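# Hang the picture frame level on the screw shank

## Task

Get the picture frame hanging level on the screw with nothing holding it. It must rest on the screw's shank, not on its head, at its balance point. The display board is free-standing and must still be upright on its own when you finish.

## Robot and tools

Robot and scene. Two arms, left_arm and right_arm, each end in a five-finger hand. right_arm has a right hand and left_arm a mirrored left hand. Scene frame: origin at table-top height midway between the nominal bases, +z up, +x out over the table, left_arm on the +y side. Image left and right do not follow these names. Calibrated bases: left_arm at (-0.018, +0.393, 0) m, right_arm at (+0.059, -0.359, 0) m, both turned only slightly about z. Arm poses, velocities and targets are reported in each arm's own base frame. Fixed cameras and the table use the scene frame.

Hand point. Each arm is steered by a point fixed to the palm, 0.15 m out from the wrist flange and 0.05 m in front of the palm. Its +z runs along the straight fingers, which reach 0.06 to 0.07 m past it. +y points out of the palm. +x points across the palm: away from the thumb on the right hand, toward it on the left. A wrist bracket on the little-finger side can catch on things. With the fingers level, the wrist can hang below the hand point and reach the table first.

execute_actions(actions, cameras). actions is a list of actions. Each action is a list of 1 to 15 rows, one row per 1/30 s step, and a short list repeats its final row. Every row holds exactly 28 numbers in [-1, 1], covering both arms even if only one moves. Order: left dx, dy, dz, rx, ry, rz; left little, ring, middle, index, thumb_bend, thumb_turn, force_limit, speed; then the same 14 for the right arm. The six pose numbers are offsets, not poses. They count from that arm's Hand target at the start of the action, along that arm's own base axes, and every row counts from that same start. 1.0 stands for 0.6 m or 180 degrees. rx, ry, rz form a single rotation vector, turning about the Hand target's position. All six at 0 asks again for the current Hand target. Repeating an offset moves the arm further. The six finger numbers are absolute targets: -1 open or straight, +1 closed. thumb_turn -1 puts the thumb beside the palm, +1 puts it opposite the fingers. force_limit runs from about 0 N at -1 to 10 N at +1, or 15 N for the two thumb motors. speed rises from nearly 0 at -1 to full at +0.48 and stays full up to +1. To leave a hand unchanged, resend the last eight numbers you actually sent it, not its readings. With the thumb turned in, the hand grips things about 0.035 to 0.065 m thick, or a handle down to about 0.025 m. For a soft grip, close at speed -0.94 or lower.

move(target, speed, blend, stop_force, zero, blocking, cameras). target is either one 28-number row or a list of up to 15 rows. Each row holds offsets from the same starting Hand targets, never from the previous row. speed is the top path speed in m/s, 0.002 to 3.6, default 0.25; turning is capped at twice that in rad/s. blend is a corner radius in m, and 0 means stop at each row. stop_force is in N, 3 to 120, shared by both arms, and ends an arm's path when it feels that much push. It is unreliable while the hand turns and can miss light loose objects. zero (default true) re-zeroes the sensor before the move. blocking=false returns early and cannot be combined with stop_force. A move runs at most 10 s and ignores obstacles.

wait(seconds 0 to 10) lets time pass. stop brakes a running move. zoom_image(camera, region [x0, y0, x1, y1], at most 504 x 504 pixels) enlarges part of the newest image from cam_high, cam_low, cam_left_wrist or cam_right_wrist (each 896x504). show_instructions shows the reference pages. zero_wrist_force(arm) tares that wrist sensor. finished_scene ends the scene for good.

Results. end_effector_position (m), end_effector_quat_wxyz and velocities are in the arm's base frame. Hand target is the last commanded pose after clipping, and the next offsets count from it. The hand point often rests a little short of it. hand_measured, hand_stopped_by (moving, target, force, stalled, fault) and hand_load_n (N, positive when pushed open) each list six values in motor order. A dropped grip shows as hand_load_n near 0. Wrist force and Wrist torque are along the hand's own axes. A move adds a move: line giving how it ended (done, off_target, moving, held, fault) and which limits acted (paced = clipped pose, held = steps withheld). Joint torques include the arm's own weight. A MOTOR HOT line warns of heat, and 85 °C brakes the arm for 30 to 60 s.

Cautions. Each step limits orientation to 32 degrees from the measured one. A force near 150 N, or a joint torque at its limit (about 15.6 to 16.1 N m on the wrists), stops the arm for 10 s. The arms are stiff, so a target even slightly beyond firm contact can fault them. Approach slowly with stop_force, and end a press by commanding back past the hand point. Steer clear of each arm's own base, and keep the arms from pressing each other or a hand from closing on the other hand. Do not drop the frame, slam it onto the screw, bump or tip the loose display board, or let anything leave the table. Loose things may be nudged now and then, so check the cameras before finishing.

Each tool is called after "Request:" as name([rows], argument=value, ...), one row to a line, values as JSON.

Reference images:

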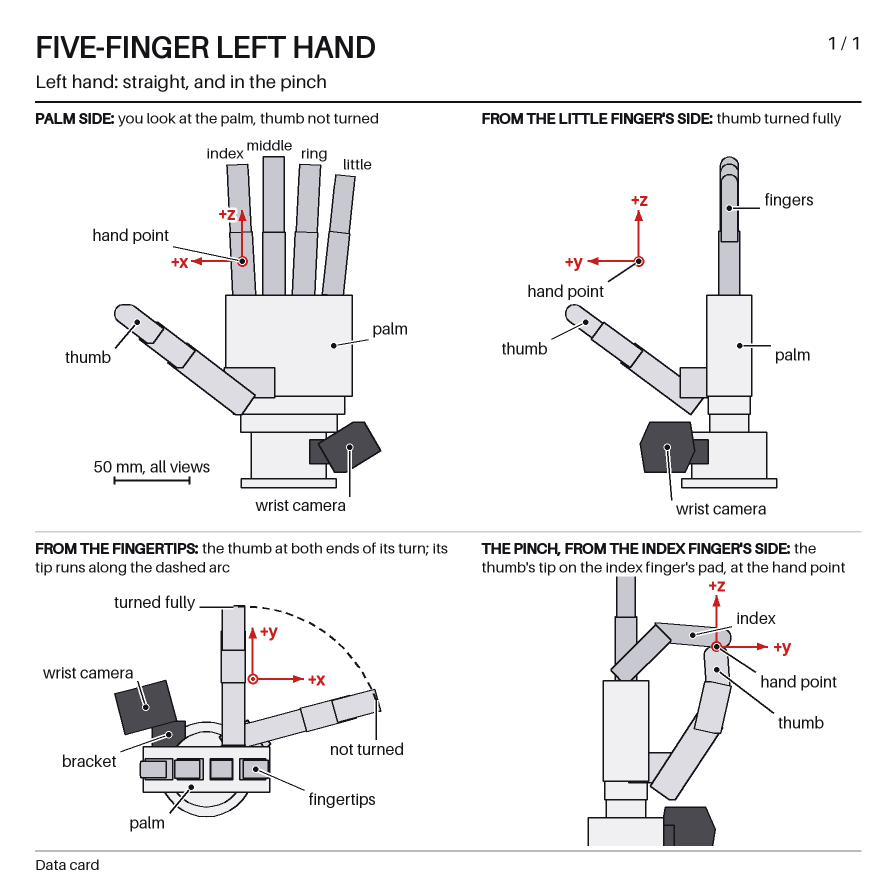

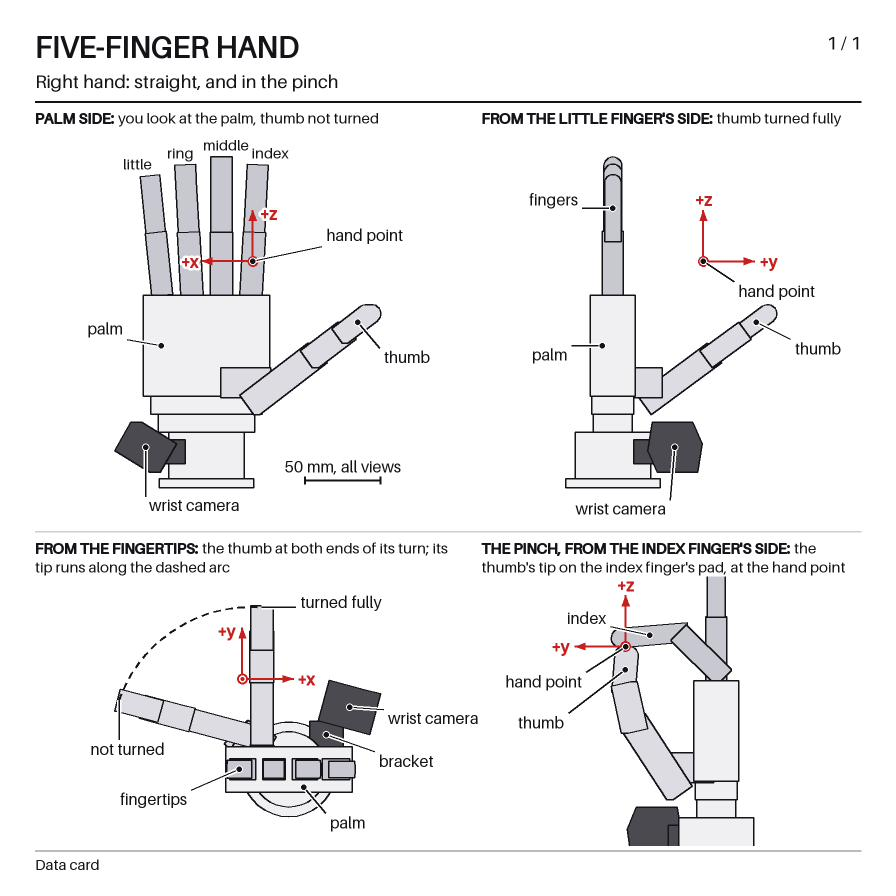

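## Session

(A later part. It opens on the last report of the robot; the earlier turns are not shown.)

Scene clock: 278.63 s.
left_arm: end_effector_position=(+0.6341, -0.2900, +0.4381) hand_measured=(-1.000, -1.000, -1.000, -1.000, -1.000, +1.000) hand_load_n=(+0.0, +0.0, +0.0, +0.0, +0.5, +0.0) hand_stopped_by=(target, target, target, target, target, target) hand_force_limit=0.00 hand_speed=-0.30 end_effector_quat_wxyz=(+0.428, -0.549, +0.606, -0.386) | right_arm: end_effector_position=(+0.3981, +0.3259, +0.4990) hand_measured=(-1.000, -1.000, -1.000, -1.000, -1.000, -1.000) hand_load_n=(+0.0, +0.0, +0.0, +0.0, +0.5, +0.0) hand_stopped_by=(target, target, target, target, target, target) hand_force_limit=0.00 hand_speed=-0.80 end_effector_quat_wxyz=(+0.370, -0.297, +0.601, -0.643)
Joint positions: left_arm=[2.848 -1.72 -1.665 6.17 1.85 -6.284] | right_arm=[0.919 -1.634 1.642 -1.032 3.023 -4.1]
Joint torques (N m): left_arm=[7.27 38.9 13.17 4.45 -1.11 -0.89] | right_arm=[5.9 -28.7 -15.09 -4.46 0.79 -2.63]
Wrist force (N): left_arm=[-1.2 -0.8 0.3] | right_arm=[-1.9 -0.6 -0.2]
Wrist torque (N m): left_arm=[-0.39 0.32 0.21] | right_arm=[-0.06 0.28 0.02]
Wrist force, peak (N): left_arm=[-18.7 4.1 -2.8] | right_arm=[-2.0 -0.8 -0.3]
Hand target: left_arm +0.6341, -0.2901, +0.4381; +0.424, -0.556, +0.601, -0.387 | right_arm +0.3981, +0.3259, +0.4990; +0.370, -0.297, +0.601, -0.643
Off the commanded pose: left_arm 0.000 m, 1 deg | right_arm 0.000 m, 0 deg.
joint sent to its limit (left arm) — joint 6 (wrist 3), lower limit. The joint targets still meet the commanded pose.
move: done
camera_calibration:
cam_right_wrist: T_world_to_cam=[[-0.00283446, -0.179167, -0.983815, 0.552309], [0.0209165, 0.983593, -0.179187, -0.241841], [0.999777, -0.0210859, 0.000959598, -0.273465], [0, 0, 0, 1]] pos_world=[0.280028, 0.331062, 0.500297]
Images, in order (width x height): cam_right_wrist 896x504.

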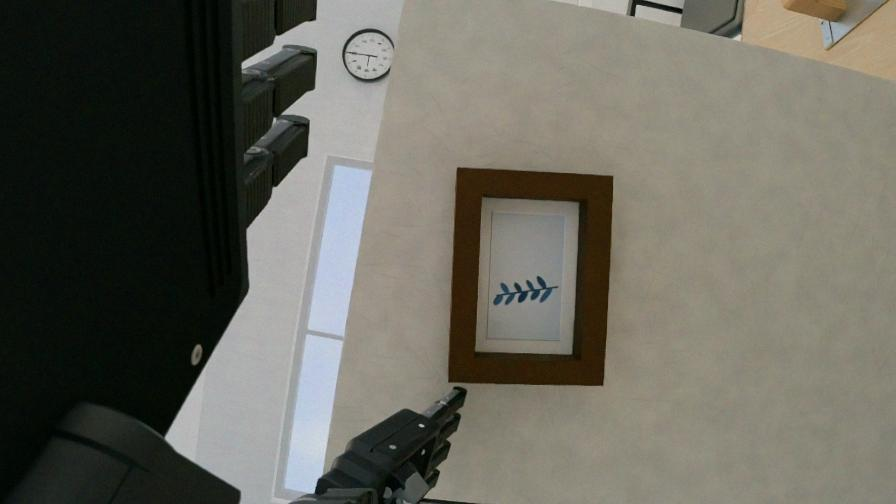

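Request:
move([
  [-0.127,0.128,0.03,0,0,0,-1,-1,-1,-1,-1,1,0,-0.3,0,0,0,0,0,0,-1,-1,-1,-1,-1,-1,0,-0.8],
  [-0.127,0.128,0.07,0.3557,-0.3902,-0.5396,-1,-1,-1,-1,-1,1,0,-0.3,0,0,0,0,0,0,-1,-1,-1,-1,-1,-1,0,-0.8],
], cameras=["cam_high","cam_right_wrist"], speed=[0.2,0.4])

Scene clock: 323.03 s.
left_arm: end_effector_position=(+0.5581, -0.2137, +0.4803) hand_measured=(-1.000, -1.000, -1.000, -1.000, -1.000, +1.000) hand_load_n=(+0.0, +0.0, +0.0, +0.0, +0.0, +0.5) hand_stopped_by=(target, target, target, target, target, target) hand_force_limit=0.00 hand_speed=-0.30 end_effector_quat_wxyz=(+0.571, +0.432, +0.527, -0.458) | right_arm: end_effector_position=(+0.3981, +0.3259, +0.4990) hand_measured=(-1.000, -1.000, -1.000, -1.000, -1.000, -1.000) hand_load_n=(+0.0, +0.0, +0.0, +0.0, +0.0, -0.5) hand_stopped_by=(target, target, target, target, target, target) hand_force_limit=0.00 hand_speed=-0.80 end_effector_quat_wxyz=(+0.370, -0.297, +0.601, -0.643)
Joint positions: left_arm=[3.489 -1.649 -1.976 6.283 -0.157 -4.223] | right_arm=[0.919 -1.634 1.642 -1.032 3.023 -4.1]
Joint torques (N m): left_arm=[-6.75 32.85 10.19 3.56 0.97 1.54] | right_arm=[6.54 -28.02 -17.06 -4.49 0.7 -2.61]
Wrist force (N): left_arm=[0.4 -1.7 -0.4] | right_arm=[-1.6 -0.5 0.1]
Wrist torque (N m): left_arm=[-0.39 0.30 -0.01] | right_arm=[-0.06 0.21 0.05]
Wrist force, peak (N): left_arm=[-2.0 -0.6 -0.3] | right_arm=[-2.2 -0.7 -0.1]
Hand target: left_arm +0.5579, -0.2133, +0.4801; +0.434, +0.560, +0.560, -0.430 | right_arm +0.3981, +0.3259, +0.4990; +0.370, -0.297, +0.601, -0.643
Off the commanded pose: left_arm 0.001 m, 22 deg | right_arm 0.000 m, 0 deg.
joint sent to its limit (left arm) — joint 4 (wrist 1), upper limit. The joint targets are off in orientation, not in position.
move: off_target (left_arm)
camera_calibration:
cam_right_wrist: T_world_to_cam=[[-0.00283446, -0.179167, -0.983815, 0.552309], [0.0209165, 0.983593, -0.179187, -0.241841], [0.999777, -0.0210859, 0.000959598, -0.273465], [0, 0, 0, 1]] pos_world=[0.280028, 0.331062, 0.500297]
Images, in order (width x height): cam_high 896x504, cam_right_wrist 896x504.

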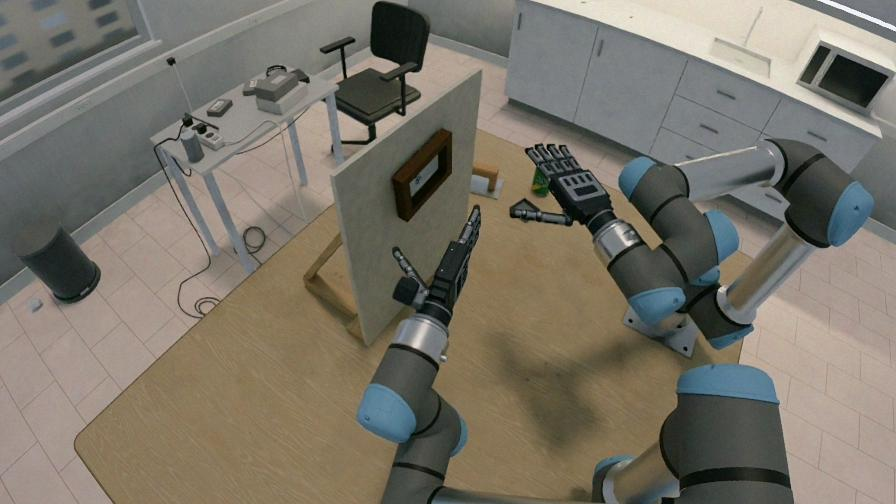

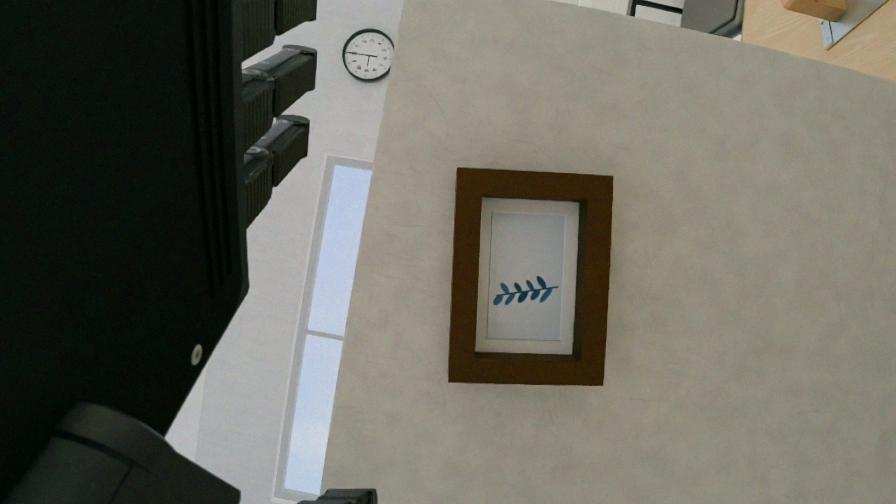

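Request:
move(target=[0,0,0,-0.25,0,0,-1,-1,-1,-1,-1,-1,0,-0.3,0,0,0,0,0,0,-1,-1,-1,-1,-1,-1,0,-0.8], speed=0.4)

Request:
move(target=[0,0,0,-0.1478,0.4838,0.1478,-1,-1,-1,-1,-1,-1,0,-0.3,0,0,0,0,0,0,-1,-1,-1,-1,-1,-1,0,-0.8], speed=0.4)

Scene clock: 330.20 s.
left_arm: end_effector_position=(+0.5579, -0.2133, +0.4801) hand_measured=(-1.000, -1.000, -1.000, -1.000, -1.000, -1.000) hand_load_n=(+0.0, +0.0, +0.0, +0.0, +0.5, +0.0) hand_stopped_by=(target, target, target, target, target, target) hand_force_limit=0.00 hand_speed=-0.30 end_effector_quat_wxyz=(+0.615, +0.351, +0.353, -0.612) | right_arm: end_effector_position=(+0.3981, +0.3259, +0.4990) hand_measured=(-1.000, -1.000, -1.000, -1.000, -1.000, -1.000) hand_load_n=(+0.0, +0.0, +0.0, +0.0, +0.0, -0.5) hand_stopped_by=(target, target, target, target, target, target) hand_force_limit=0.00 hand_speed=-0.80 end_effector_quat_wxyz=(+0.370, -0.297, +0.601, -0.643)
Joint positions: left_arm=[3.449 -1.767 -2.046 5.856 -0.603 -3.696] | right_arm=[0.919 -1.634 1.642 -1.032 3.023 -4.1]
Joint torques (N m): left_arm=[-6.58 20.08 8.93 -1.1 -3.2 1.4] | right_arm=[6.08 -28.88 -16.49 -4.36 0.74 -2.52]
Wrist force (N): left_arm=[-0.3 -2.3 -0.6] | right_arm=[-1.8 -0.3 -0.2]
Wrist torque (N m): left_arm=[-0.46 0.48 -0.03] | right_arm=[-0.02 0.25 0.04]
Wrist force, peak (N): left_arm=[0.1 -2.4 -0.6] | right_arm=[-2.1 -0.5 -0.2]
Hand target: left_arm +0.5579, -0.2133, +0.4801; +0.615, +0.351, +0.353, -0.612 | right_arm +0.3981, +0.3259, +0.4990; +0.370, -0.297, +0.601, -0.643
Off the commanded pose: left_arm 0.000 m, 0 deg | right_arm 0.000 m, 0 deg.
move: done

Scene clock: 333.10 s.
left_arm: end_effector_position=(+0.5579, -0.2133, +0.4801) hand_measured=(-1.000, -1.000, -1.000, -1.000, -1.000, -1.000) hand_load_n=(+0.0, +0.0, +0.0, +0.0, +0.0, +0.0) hand_stopped_by=(target, target, target, target, target, target) hand_force_limit=0.00 hand_speed=-0.30 end_effector_quat_wxyz=(+0.376, -0.376, +0.600, -0.597) | right_arm: end_effector_position=(+0.3981, +0.3259, +0.4990) hand_measured=(-1.000, -1.000, -1.000, -1.000, -1.000, -1.000) hand_load_n=(+0.0, +0.0, +0.0, +0.0, +0.0, +0.0) hand_stopped_by=(target, target, target, target, target, target) hand_force_limit=0.00 hand_speed=-0.80 end_effector_quat_wxyz=(+0.370, -0.297, +0.601, -0.643)
Joint positions: left_arm=[3.308 -1.431 -1.563 2.99 -0.956 -3.136] | right_arm=[0.919 -1.634 1.642 -1.032 3.023 -4.1]
Joint torques (N m): left_arm=[-6.98 8.12 30.18 -1.43 -1.58 1.42] | right_arm=[5.99 -29.43 -16.32 -4.48 0.78 -2.41]
Wrist force (N): left_arm=[-1.5 -0.7 0.2] | right_arm=[-1.4 -0.7 -0.1]
Wrist torque (N m): left_arm=[-0.42 0.38 0.10] | right_arm=[-0.07 0.19 0.05]
Wrist force, peak (N): left_arm=[0.1 -2.4 -0.9] | right_arm=[-1.9 -0.6 0.0]
Hand target: left_arm +0.5579, -0.2133, +0.4801; +0.376, -0.376, +0.600, -0.597 | right_arm +0.3981, +0.3259, +0.4990; +0.370, -0.297, +0.601, -0.643
Off the commanded pose: left_arm 0.000 m, 0 deg | right_arm 0.000 m, 0 deg.
move: done

Request:
move([
  [-0.0965,-0.1445,-0.2668,0.0037,0.0167,0.1417,-1,-1,-1,-1,-1,1,0,-0.3,0,0,0,0,0,0,-1,-1,-1,-1,-1,-1,0,-0.8],
  [0.070,-0.3595,-0.3585,0.0037,0.0167,0.1417,-1,-1,-1,-1,-1,1,0,-0.3,0,0,0,0,0,0,-1,-1,-1,-1,-1,-1,0,-0.8],
], cameras=["all"], speed=[0.25,0.2])

Scene clock: 353.30 s.
left_arm: end_effector_position=(+0.5152, -0.2727, +0.3710) hand_measured=(-1.000, -1.000, -1.000, -1.000, -1.000, +1.000) hand_load_n=(+0.0, +0.0, +0.0, +0.0, +0.0, +0.0) hand_stopped_by=(target, target, target, target, target, target) hand_force_limit=0.00 hand_speed=-0.30 end_effector_quat_wxyz=(+0.438, -0.463, +0.558, -0.532) | right_arm: end_effector_position=(+0.3981, +0.3259, +0.4990) hand_measured=(-1.000, -1.000, -1.000, -1.000, -1.000, -1.000) hand_load_n=(+0.0, +0.0, +0.0, +0.0, +0.0, -0.5) hand_stopped_by=(target, target, target, target, target, target) hand_force_limit=0.00 hand_speed=-0.80 end_effector_quat_wxyz=(+0.370, -0.297, +0.601, -0.643)
Joint positions: left_arm=[2.932 -1.4 -1.839 3.19 -1.591 -3.147] | right_arm=[0.919 -1.634 1.642 -1.032 3.023 -4.1]
Joint torques (N m): left_arm=[8.15 23.86 30.63 -1.33 1.71 1.09] | right_arm=[5.64 -29.19 -16.74 -4.32 0.69 -2.47]
Wrist force (N): left_arm=[-1.5 -0.4 0.4] | right_arm=[-1.5 -0.3 -0.4]
Wrist torque (N m): left_arm=[-0.43 0.42 0.22] | right_arm=[0.00 0.21 0.06]
Wrist force, peak (N): left_arm=[-7.6 -1.0 0.6] | right_arm=[-2.2 -0.7 -0.4]
Hand target: left_arm +0.5152, -0.2727, +0.3710; +0.438, -0.463, +0.558, -0.532 (not the last commanded pose) | right_arm +0.3981, +0.3259, +0.4990; +0.370, -0.297, +0.601, -0.643
Off the commanded pose: left_arm 0.207 m, 11 deg | right_arm 0.000 m, 0 deg.
move: held (left_arm; a check stopped the path); path passed 0 of 2 targets; limits=held
pose unreachable (left arm): on one or more control steps of this call, first in action 0 (counted from 0), this arm could not follow its commanded pose, so it was not sent that pose on those steps. It may still have moved: this result reports where it is.
cause: moving toward the commanded pose would bring a part of the arm too close to another arm (a part of this arm just beyond joint 4 (wrist 1) and a part of the right arm just beyond its joint 5 (wrist 2), at the place that arm is still heading or pushing toward).
camera_calibration:
cam_left_wrist: T_world_to_cam=[[0.0150361, -0.189308, 0.981803, -0.430981], [-0.671253, -0.729666, -0.130412, 0.194609], [0.741076, -0.657077, -0.138045, -0.397987], [0, 0, 0, 1]] pos_world=[0.43205, -0.201097, 0.393578]
cam_right_wrist: T_world_to_cam=[[-0.00283446, -0.179167, -0.983815, 0.552309], [0.0209165, 0.983593, -0.179187, -0.241841], [0.999777, -0.0210859, 0.000959598, -0.273465], [0, 0, 0, 1]] pos_world=[0.280028, 0.331062, 0.500297]

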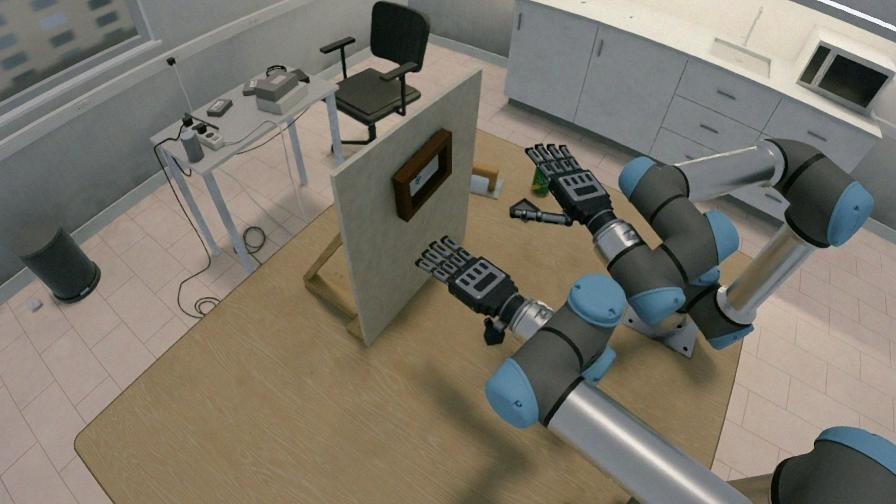

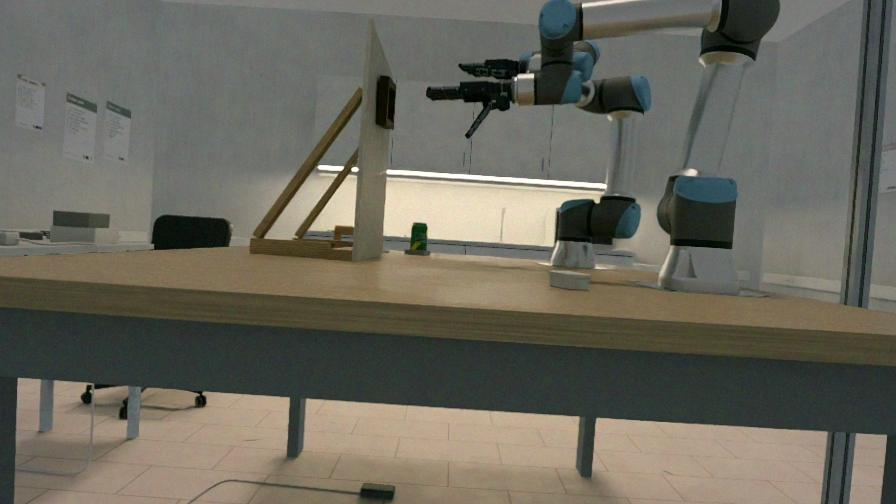

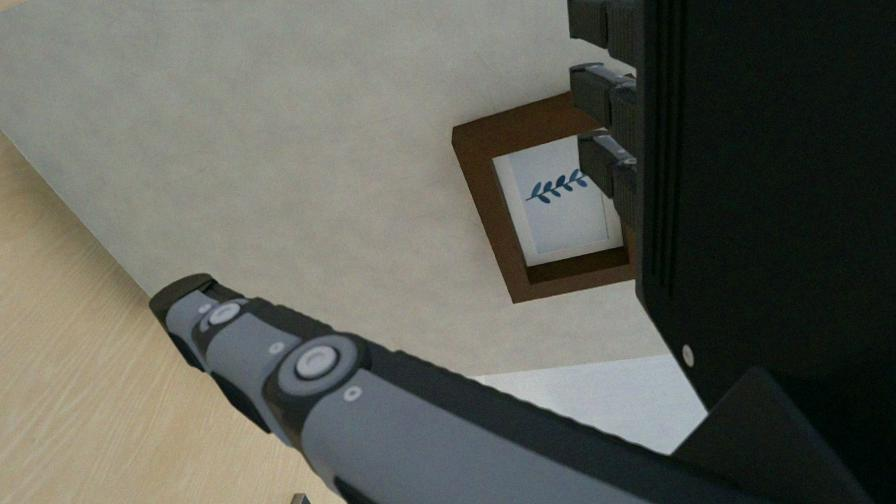

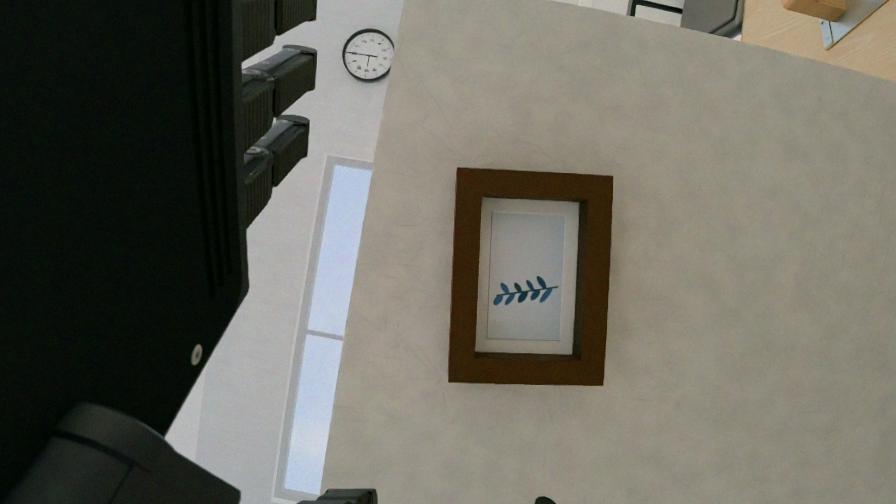

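Request:
move(target=[0,0,0,0,0,0,-1,-1,-1,-1,-1,1,0,-0.3,-0.0035,-0.263,0,-0.0091,0.0507,0.1781,-1,-1,-1,-1,-1,-1,0,-0.8], speed=0.25)

Request:
move([
  [-0.0253,-0.045,-0.085,0,0,0.0605,-1,-1,-1,-1,-1,1,0,-0.3,0,0,0,0,0,0,-1,-1,-1,-1,-1,-1,0,-0.8],
  [0.141,-0.26,-0.177,0,0,0.0605,-1,-1,-1,-1,-1,1,0,-0.3,0,0,0,0,0,0,-1,-1,-1,-1,-1,-1,0,-0.8],
], cameras=["all"], speed=[0.2,0.2])

Scene clock: 365.80 s.
left_arm: end_effector_position=(+0.5152, -0.2727, +0.3710) hand_measured=(-1.000, -1.000, -1.000, -1.000, -1.000, +1.000) hand_load_n=(+0.0, +0.0, +0.0, +0.0, +0.0, +0.0) hand_stopped_by=(target, target, target, target, target, target) hand_force_limit=0.00 hand_speed=-0.30 end_effector_quat_wxyz=(+0.438, -0.463, +0.558, -0.532) | right_arm: end_effector_position=(+0.3960, +0.1682, +0.4990) hand_measured=(-1.000, -1.000, -1.000, -1.000, -1.000, -1.000) hand_load_n=(+0.0, +0.0, +0.0, +0.0, +0.0, -0.5) hand_stopped_by=(target, target, target, target, target, target) hand_force_limit=0.00 hand_speed=-0.80 end_effector_quat_wxyz=(+0.480, -0.506, +0.514, -0.499)
Joint positions: left_arm=[2.932 -1.4 -1.839 3.19 -1.591 -3.147] | right_arm=[0.075 -2.077 1.726 0.392 1.672 -3.15]
Joint torques (N m): left_arm=[7.69 24.13 30.71 -1.38 1.77 1.03] | right_arm=[-7.9 -7.14 -14.53 0.52 -1.35 2.96]
Wrist force (N): left_arm=[-1.5 -0.5 0.4] | right_arm=[-1.2 -0.8 -0.2]
Wrist torque (N m): left_arm=[-0.44 0.41 0.23] | right_arm=[-0.02 0.14 -0.05]
Wrist force, peak (N): left_arm=[-1.9 -0.6 0.2] | right_arm=[-2.7 -0.5 -0.3]
Hand target: left_arm +0.5152, -0.2727, +0.3710; +0.438, -0.463, +0.558, -0.532 | right_arm +0.3960, +0.1681, +0.4990; +0.480, -0.506, +0.514, -0.499
Off the commanded pose: left_arm 0.000 m, 0 deg | right_arm 0.000 m, 0 deg.
move: done

Scene clock: 368.27 s.
left_arm: end_effector_position=(+0.5998, -0.4287, +0.2648) hand_measured=(-1.000, -1.000, -1.000, -1.000, -1.000, +1.000) hand_load_n=(+0.0, +0.0, +0.0, +0.0, +0.0, +0.0) hand_stopped_by=(target, target, target, target, target, target) hand_force_limit=0.00 hand_speed=-0.30 end_effector_quat_wxyz=(+0.487, -0.513, +0.511, -0.488) | right_arm: end_effector_position=(+0.3960, +0.1681, +0.4990) hand_measured=(-1.000, -1.000, -1.000, -1.000, -1.000, -1.000) hand_load_n=(+0.0, +0.0, +0.0, +0.0, +0.0, -0.5) hand_stopped_by=(target, target, target, target, target, target) hand_force_limit=0.00 hand_speed=-0.80 end_effector_quat_wxyz=(+0.480, -0.506, +0.514, -0.499)
Joint positions: left_arm=[2.55 -1.928 -1.535 3.403 -2.162 -3.179] | right_arm=[0.075 -2.077 1.726 0.392 1.672 -3.15]
Joint torques (N m): left_arm=[-6.03 29.62 29.55 -1.53 -1.58 -1.14] | right_arm=[-7.22 -6.94 -13.44 0.61 -1.87 2.93]
Wrist force (N): left_arm=[-1.3 -0.7 -0.1] | right_arm=[-1.2 -0.9 -0.1]
Wrist torque (N m): left_arm=[-0.41 0.35 0.23] | right_arm=[-0.04 0.13 -0.06]
Wrist force, peak (N): left_arm=[-2.7 -1.2 0.5] | right_arm=[-1.9 -0.8 -0.2]
Hand target: left_arm +0.5998, -0.4287, +0.2648; +0.487, -0.513, +0.511, -0.488 | right_arm +0.3960, +0.1681, +0.4990; +0.480, -0.506, +0.514, -0.499
Off the commanded pose: left_arm 0.000 m, 0 deg | right_arm 0.000 m, 0 deg.
move: done
camera_calibration:
cam_left_wrist: T_world_to_cam=[[0.0505195, -0.183049, 0.981805, -0.376111], [-0.52134, -0.843326, -0.130405, -0.0149037], [0.851852, -0.505267, -0.138035, -0.579175], [0, 0, 0, 1]] pos_world=[0.504603, -0.374053, 0.287378]
cam_right_wrist: T_world_to_cam=[[-0.0476023, -0.22246, -0.973779, 0.544057], [-0.530022, 0.831945, -0.164148, 0.149551], [0.846647, 0.508311, -0.157511, -0.224049], [0, 0, 0, 1]] pos_world=[0.294854, 0.110499, 0.51905]

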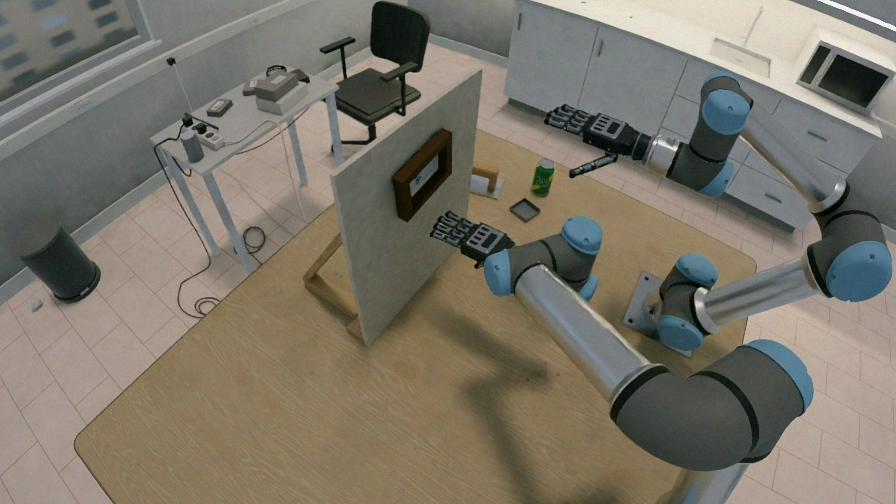

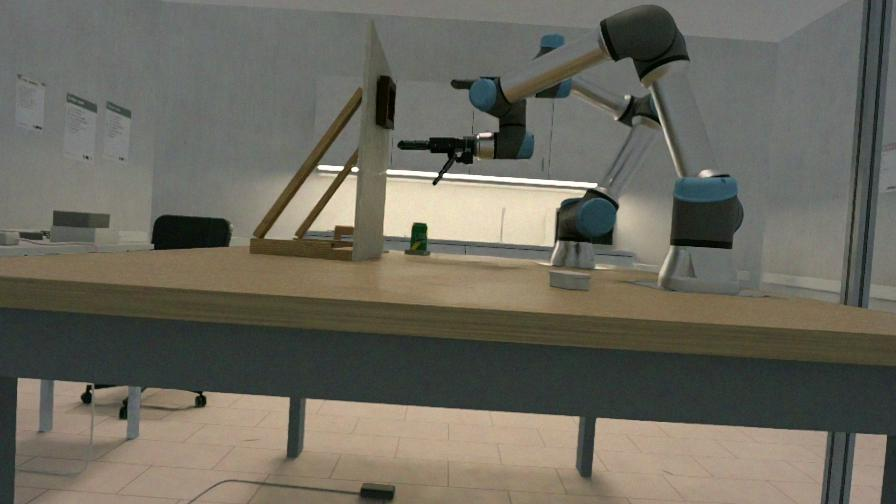

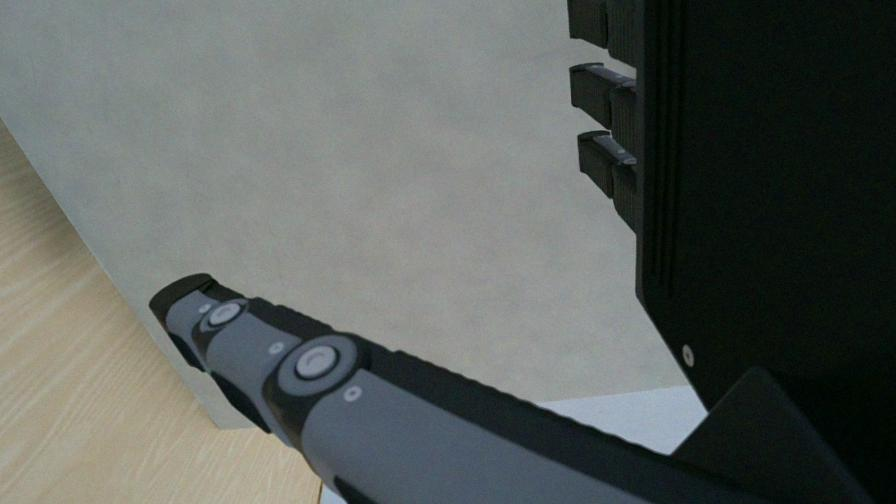

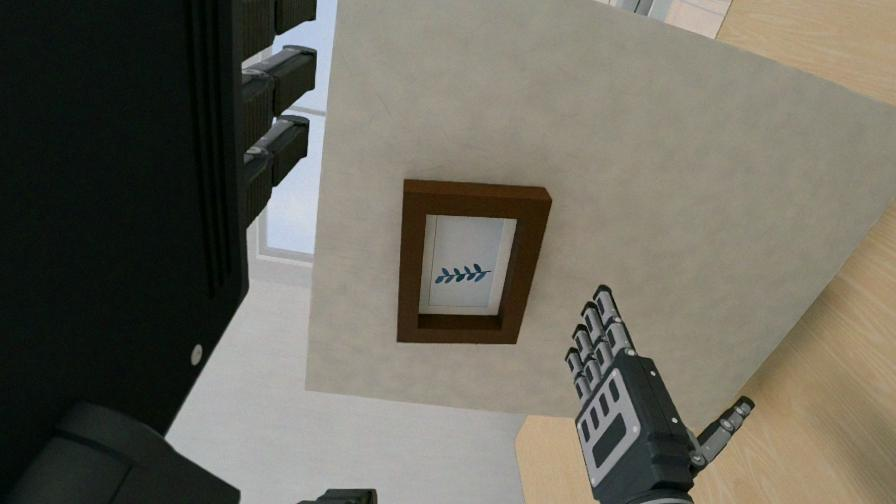

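Request:
move(target=[0.0705,0,0,0,0,0,-1,-1,-1,-1,-1,1,0,-0.3,0,0,0,0,0,0,-1,-1,-1,-1,-1,-1,0,-0.8], cameras=["cam_high", "cam_low","cam_right_wrist"], speed=0.05)

Request:
zoom_image(camera="cam_low", region=[350, 60, 450, 170])

Request:
zoom_image(camera="cam_right_wrist", region=[380, 160, 640, 420])

Scene clock: 375.27 s.
left_arm: end_effector_position=(+0.6421, -0.4287, +0.2648) hand_measured=(-1.000, -1.000, -1.000, -1.000, -1.000, +1.000) hand_load_n=(+0.0, +0.0, +0.0, +0.0, +0.0, +0.0) hand_stopped_by=(target, target, target, target, target, target) hand_force_limit=0.00 hand_speed=-0.30 end_effector_quat_wxyz=(+0.487, -0.513, +0.511, -0.488) | right_arm: end_effector_position=(+0.3960, +0.1681, +0.4990) hand_measured=(-1.000, -1.000, -1.000, -1.000, -1.000, -1.000) hand_load_n=(+0.0, +0.0, +0.0, +0.0, +0.0, -0.5) hand_stopped_by=(target, target, target, target, target, target) hand_force_limit=0.00 hand_speed=-0.80 end_effector_quat_wxyz=(+0.480, -0.506, +0.514, -0.499)
Joint positions: left_arm=[2.593 -1.995 -1.439 3.376 -2.119 -3.176] | right_arm=[0.075 -2.077 1.726 0.392 1.672 -3.15]
Joint torques (N m): left_arm=[7.77 33.11 29.35 -1.5 1.62 1.09] | right_arm=[-7.07 -7.16 -13.59 0.44 -1.85 3.02]
Wrist force (N): left_arm=[-1.5 -0.5 -0.1] | right_arm=[-1.4 -1.0 -0.1]
Wrist torque (N m): left_arm=[-0.39 0.38 0.21] | right_arm=[-0.06 0.17 -0.07]
Wrist force, peak (N): left_arm=[-1.7 -0.9 -0.3] | right_arm=[-1.7 -0.6 -0.1]
Hand target: left_arm +0.6421, -0.4287, +0.2648; +0.487, -0.513, +0.511, -0.488 | right_arm +0.3960, +0.1681, +0.4990; +0.480, -0.506, +0.514, -0.499
Off the commanded pose: left_arm 0.000 m, 0 deg | right_arm 0.000 m, 0 deg.
move: done
camera_calibration:
cam_right_wrist: T_world_to_cam=[[-0.0476023, -0.22246, -0.973779, 0.544057], [-0.530022, 0.831945, -0.164148, 0.149551], [0.846647, 0.508311, -0.157511, -0.224049], [0, 0, 0, 1]] pos_world=[0.294854, 0.110499, 0.51905]
Images, in order (width x height): cam_high 896x504, cam_low 896x504, cam_right_wrist 896x504.

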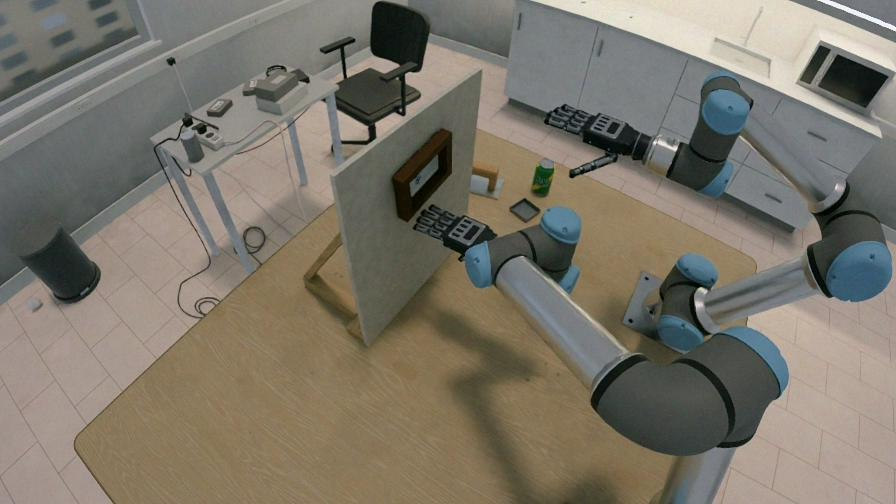

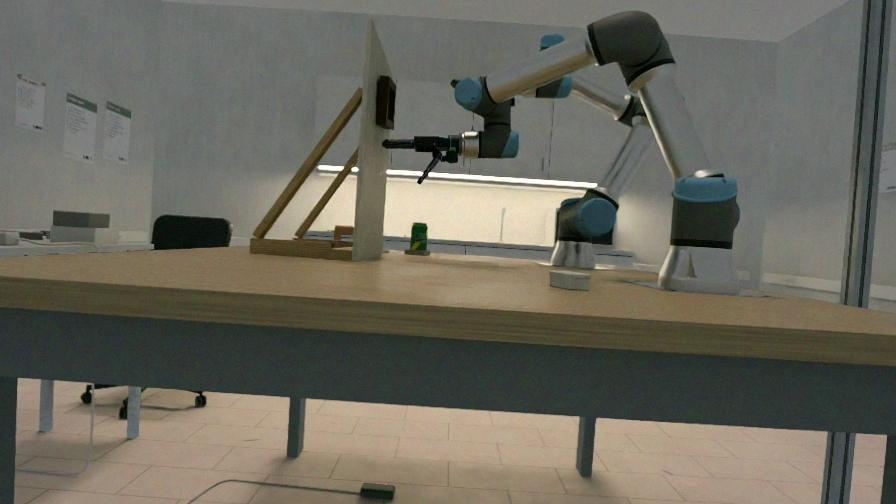

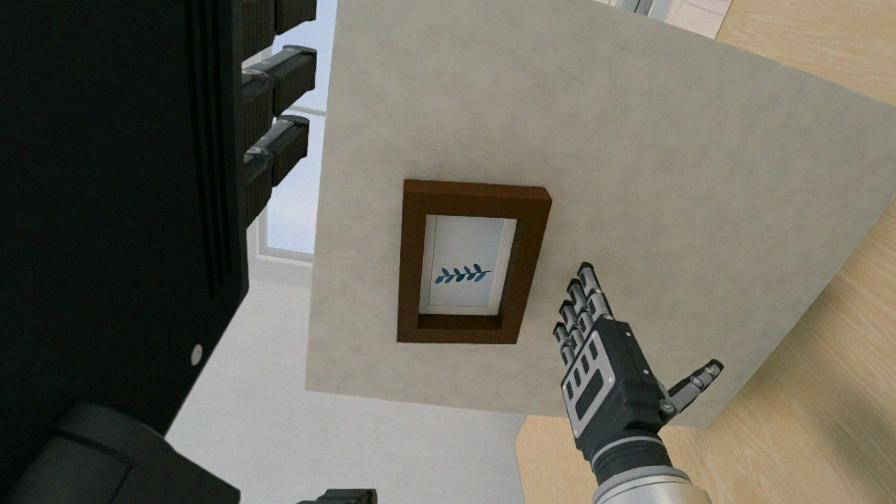

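Scaled by 4.582 from the camera's 896x504 image, which has a finer 1280x720 frame.

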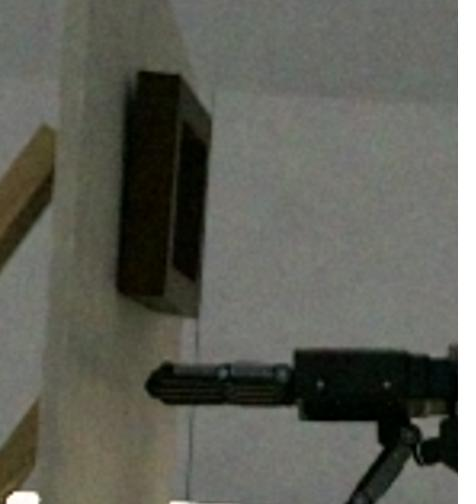

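Scaled by 1.938 from the camera's 896x504 image, which has a finer 1280x720 frame.

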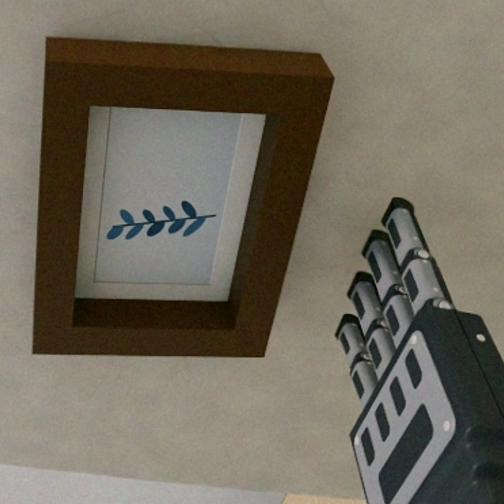

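Request:
move(target=[0.01,-0.0083,0.0417,0,0,0,-1,-1,-1,-1,-1,1,0,-0.3,0,0,0,0,0,0,-1,-1,-1,-1,-1,-1,0,-0.8], cameras=["cam_low","cam_right_wrist"], speed=0.05)

Request:
zoom_image(camera="cam_right_wrist", region=[380, 160, 640, 420])

Request:
zoom_image(camera="cam_low", region=[350, 60, 450, 170])

Scene clock: 393.80 s.
left_arm: end_effector_position=(+0.6481, -0.4337, +0.2898) hand_measured=(-1.000, -1.000, -1.000, -1.000, -1.000, +1.000) hand_load_n=(+0.0, +0.0, +0.0, +0.0, +0.0, +0.0) hand_stopped_by=(target, target, target, target, target, target) hand_force_limit=0.00 hand_speed=-0.30 end_effector_quat_wxyz=(+0.487, -0.513, +0.511, -0.488) | right_arm: end_effector_position=(+0.3960, +0.1681, +0.4990) hand_measured=(-1.000, -1.000, -1.000, -1.000, -1.000, -1.000) hand_load_n=(+0.0, +0.0, +0.0, -0.5, +0.0, +0.0) hand_stopped_by=(target, target, target, target, target, target) hand_force_limit=0.00 hand_speed=-0.80 end_effector_quat_wxyz=(+0.480, -0.506, +0.514, -0.499)
Joint positions: left_arm=[2.591 -1.998 -1.369 3.309 -2.121 -3.176] | right_arm=[0.075 -2.077 1.726 0.392 1.672 -3.15]
Joint torques (N m): left_arm=[-6.4 33.58 29.36 -1.57 -1.14 -0.81] | right_arm=[-7.65 -6.08 -14.43 0.57 -1.85 3.09]
Wrist force (N): left_arm=[-1.7 -0.9 0.2] | right_arm=[-1.1 -0.3 0.0]
Wrist torque (N m): left_arm=[-0.47 0.42 0.22] | right_arm=[0.03 0.12 -0.04]
Wrist force, peak (N): left_arm=[-1.8 -0.7 -0.2] | right_arm=[-1.5 -1.0 -0.3]
Hand target: left_arm +0.6481, -0.4337, +0.2898; +0.487, -0.513, +0.511, -0.488 | right_arm +0.3960, +0.1681, +0.4990; +0.480, -0.506, +0.514, -0.499
Off the commanded pose: left_arm 0.000 m, 0 deg | right_arm 0.000 m, 0 deg.
move: done
camera_calibration:
cam_right_wrist: T_world_to_cam=[[-0.0476023, -0.22246, -0.973779, 0.544057], [-0.530022, 0.831945, -0.164148, 0.149551], [0.846647, 0.508311, -0.157511, -0.224049], [0, 0, 0, 1]] pos_world=[0.294854, 0.110499, 0.51905]
Images, in order (width x height): cam_low 896x504, cam_right_wrist 896x504.

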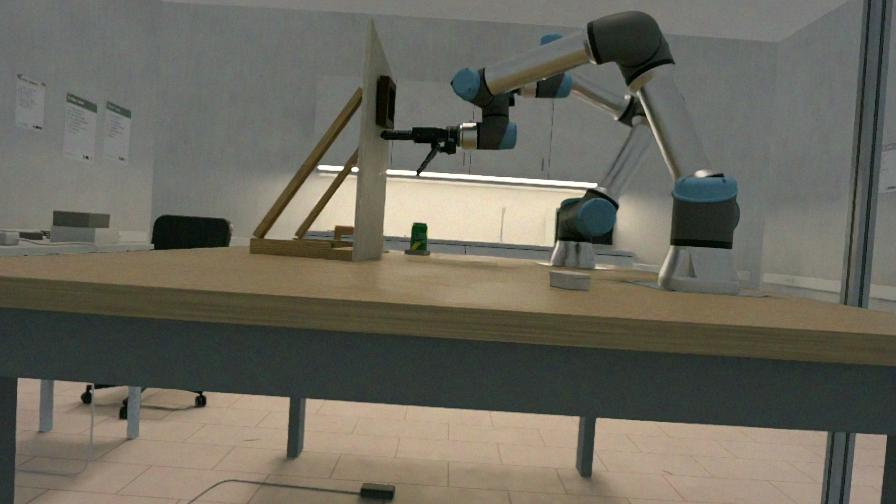

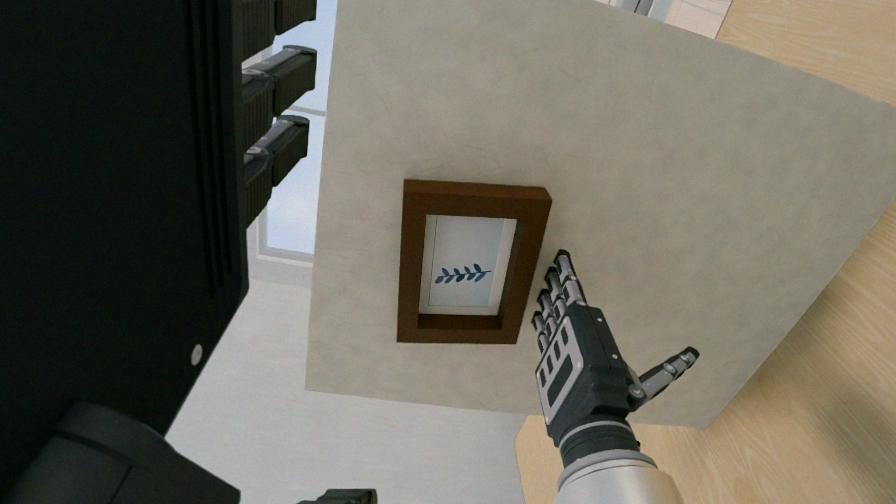

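Scaled by 1.938 from the camera's 896x504 image, which has a finer 1280x720 frame.

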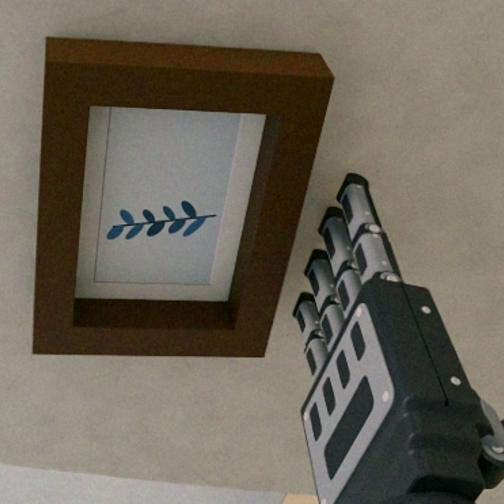

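Scaled by 4.582 from the camera's 896x504 image, which has a finer 1280x720 frame.

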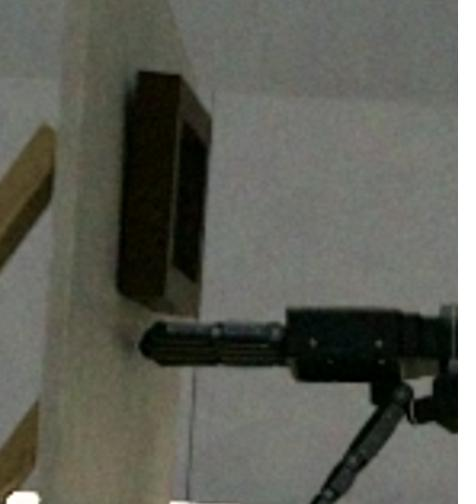

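Request:
zero_wrist_force(arm="left_arm")

Request:
move(target=[0,0,0.01,0,0,0,-1,-1,-1,-1,-1,1,0,-0.3,0,0,0,0,0,0,-1,-1,-1,-1,-1,-1,0,-0.8], cameras=["cam_right_wrist"], speed=0.02)

Request:
zoom_image(camera="cam_right_wrist", region=[380, 160, 640, 420])

Wrist force sensor zeroed.

Scene clock: 398.87 s.
left_arm: end_effector_position=(+0.6481, -0.4337, +0.2958) hand_measured=(-1.000, -1.000, -1.000, -1.000, -1.000, +1.000) hand_load_n=(+0.0, +0.0, -0.5, +0.0, +0.0, +0.0) hand_stopped_by=(target, target, target, target, target, target) hand_force_limit=0.00 hand_speed=-0.30 end_effector_quat_wxyz=(+0.487, -0.513, +0.511, -0.488) | right_arm: end_effector_position=(+0.3960, +0.1681, +0.4990) hand_measured=(-1.000, -1.000, -1.000, -1.000, -1.000, -1.000) hand_load_n=(+0.0, +0.0, -0.5, +0.0, +0.5, +0.0) hand_stopped_by=(target, target, target, target, target, target) hand_force_limit=0.00 hand_speed=-0.80 end_effector_quat_wxyz=(+0.480, -0.506, +0.514, -0.499)
Joint positions: left_arm=[2.591 -1.995 -1.358 3.294 -2.121 -3.176] | right_arm=[0.075 -2.077 1.726 0.392 1.672 -3.15]
Joint torques (N m): left_arm=[-6.28 50.21 29.4 -1.48 -0.78 -0.05] | right_arm=[-6.93 -5.98 -13.85 0.52 -1.8 3]
Wrist force (N, zeroed by zero_wrist_force on left_arm): left_arm=[0.1 0.3 -0.1] | right_arm=[-1.4 -0.7 -0.1]
Wrist torque (N m, zeroed by zero_wrist_force on left_arm): left_arm=[0.06 -0.02 -0.01] | right_arm=[-0.02 0.18 -0.07]
Wrist force, peak (N, zeroed by zero_wrist_force on left_arm): left_arm=[0.2 0.4 -0.5] | right_arm=[-1.6 -1.0 0.0]
Hand target: left_arm +0.6481, -0.4337, +0.2958; +0.487, -0.513, +0.511, -0.488 | right_arm +0.3960, +0.1681, +0.4990; +0.480, -0.506, +0.514, -0.499
Off the commanded pose: left_arm 0.000 m, 0 deg | right_arm 0.000 m, 0 deg.
move: done
camera_calibration:
cam_right_wrist: T_world_to_cam=[[-0.0476023, -0.22246, -0.973779, 0.544057], [-0.530022, 0.831945, -0.164148, 0.149551], [0.846647, 0.508311, -0.157511, -0.224049], [0, 0, 0, 1]] pos_world=[0.294854, 0.110499, 0.51905]
Images, in order (width x height): cam_right_wrist 896x504.

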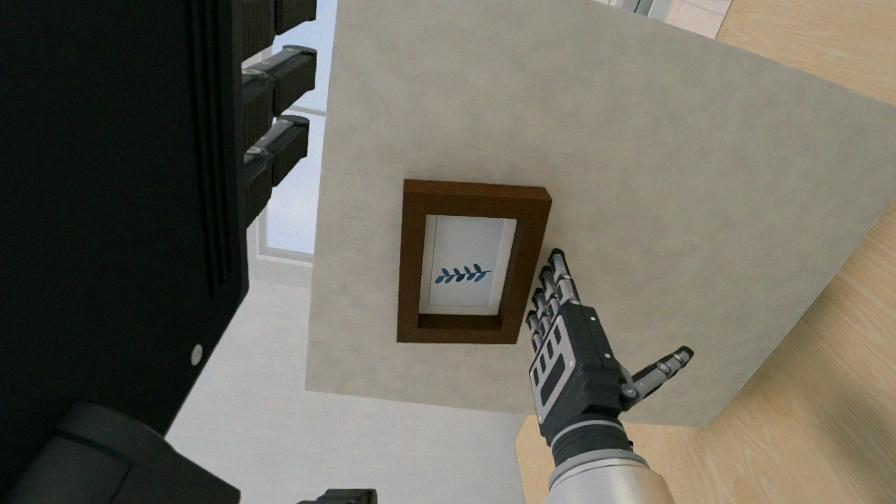

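Scaled by 1.938 from the camera's 896x504 image, which has a finer 1280x720 frame.

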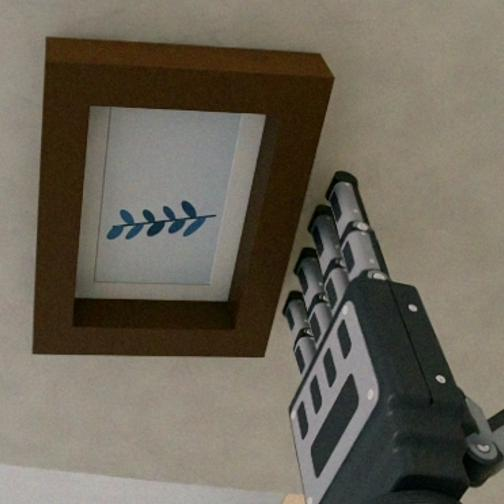

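Request:
move(target=[0,0,0.0075,0,0,0,-1,-1,-1,-1,-1,1,0,-0.3,0,0,0,0,0,0,-1,-1,-1,-1,-1,-1,0,-0.8], cameras=["cam_right_wrist"], speed=0.02)

Request:
zoom_image(camera="cam_right_wrist", region=[380, 160, 640, 420])

Scene clock: 402.17 s.
left_arm: end_effector_position=(+0.6481, -0.4337, +0.3003) hand_measured=(-1.000, -1.000, -1.000, -1.000, -1.000, +1.000) hand_load_n=(+0.0, +0.0, +0.0, +0.0, +0.0, +0.5) hand_stopped_by=(target, target, target, target, target, target) hand_force_limit=0.00 hand_speed=-0.30 end_effector_quat_wxyz=(+0.487, -0.513, +0.511, -0.488) | right_arm: end_effector_position=(+0.3960, +0.1681, +0.4990) hand_measured=(-1.000, -1.000, -1.000, -1.000, -1.000, -1.000) hand_load_n=(+0.0, +0.0, +0.0, +0.0, +0.0, +0.0) hand_stopped_by=(target, target, target, target, target, target) hand_force_limit=0.00 hand_speed=-0.80 end_effector_quat_wxyz=(+0.480, -0.506, +0.514, -0.499)
Joint positions: left_arm=[2.591 -1.993 -1.349 3.284 -2.121 -3.176] | right_arm=[0.075 -2.077 1.726 0.392 1.672 -3.15]
Joint torques (N m): left_arm=[-6.16 50.39 29.65 -1.53 -0.81 0.31] | right_arm=[-7.17 -6.41 -15.21 0.33 -1.64 2.99]
Wrist force (N, zeroed by zero_wrist_force on left_arm): left_arm=[0.1 0.2 -0.1] | right_arm=[-1.4 -0.6 0.1]
Wrist torque (N m, zeroed by zero_wrist_force on left_arm): left_arm=[0.03 0.00 -0.01] | right_arm=[-0.01 0.17 -0.06]
Wrist force, peak (N, zeroed by zero_wrist_force on left_arm): left_arm=[0.6 0.2 -0.3] | right_arm=[-1.7 -0.8 -0.2]
Hand target: left_arm +0.6481, -0.4337, +0.3003; +0.487, -0.513, +0.511, -0.488 | right_arm +0.3960, +0.1681, +0.4990; +0.480, -0.506, +0.514, -0.499
Off the commanded pose: left_arm 0.000 m, 0 deg | right_arm 0.000 m, 0 deg.
move: done
camera_calibration:
cam_right_wrist: T_world_to_cam=[[-0.0476023, -0.22246, -0.973779, 0.544057], [-0.530022, 0.831945, -0.164148, 0.149551], [0.846647, 0.508311, -0.157511, -0.224049], [0, 0, 0, 1]] pos_world=[0.294854, 0.110499, 0.51905]
Images, in order (width x height): cam_right_wrist 896x504.

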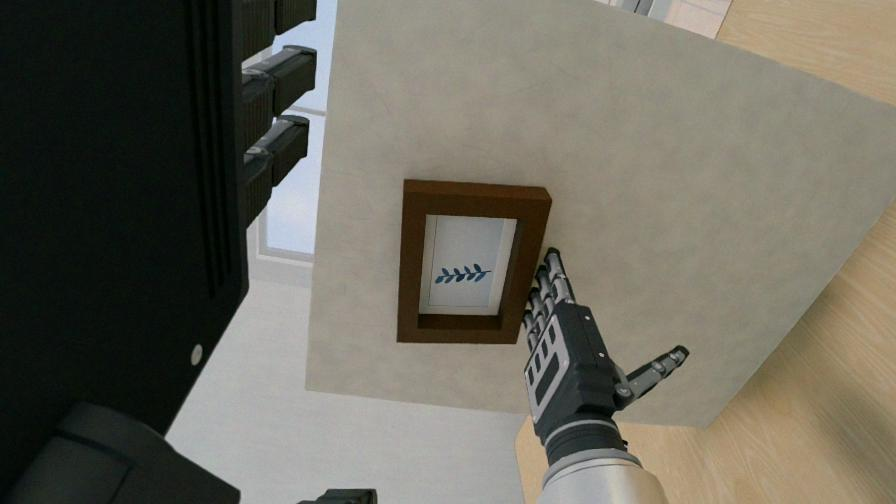

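Scaled by 1.938 from the camera's 896x504 image, which has a finer 1280x720 frame.

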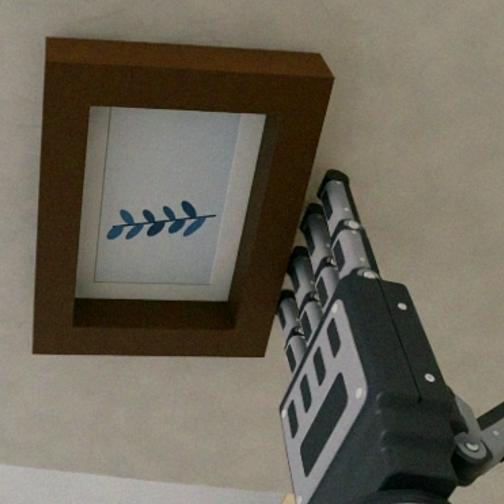

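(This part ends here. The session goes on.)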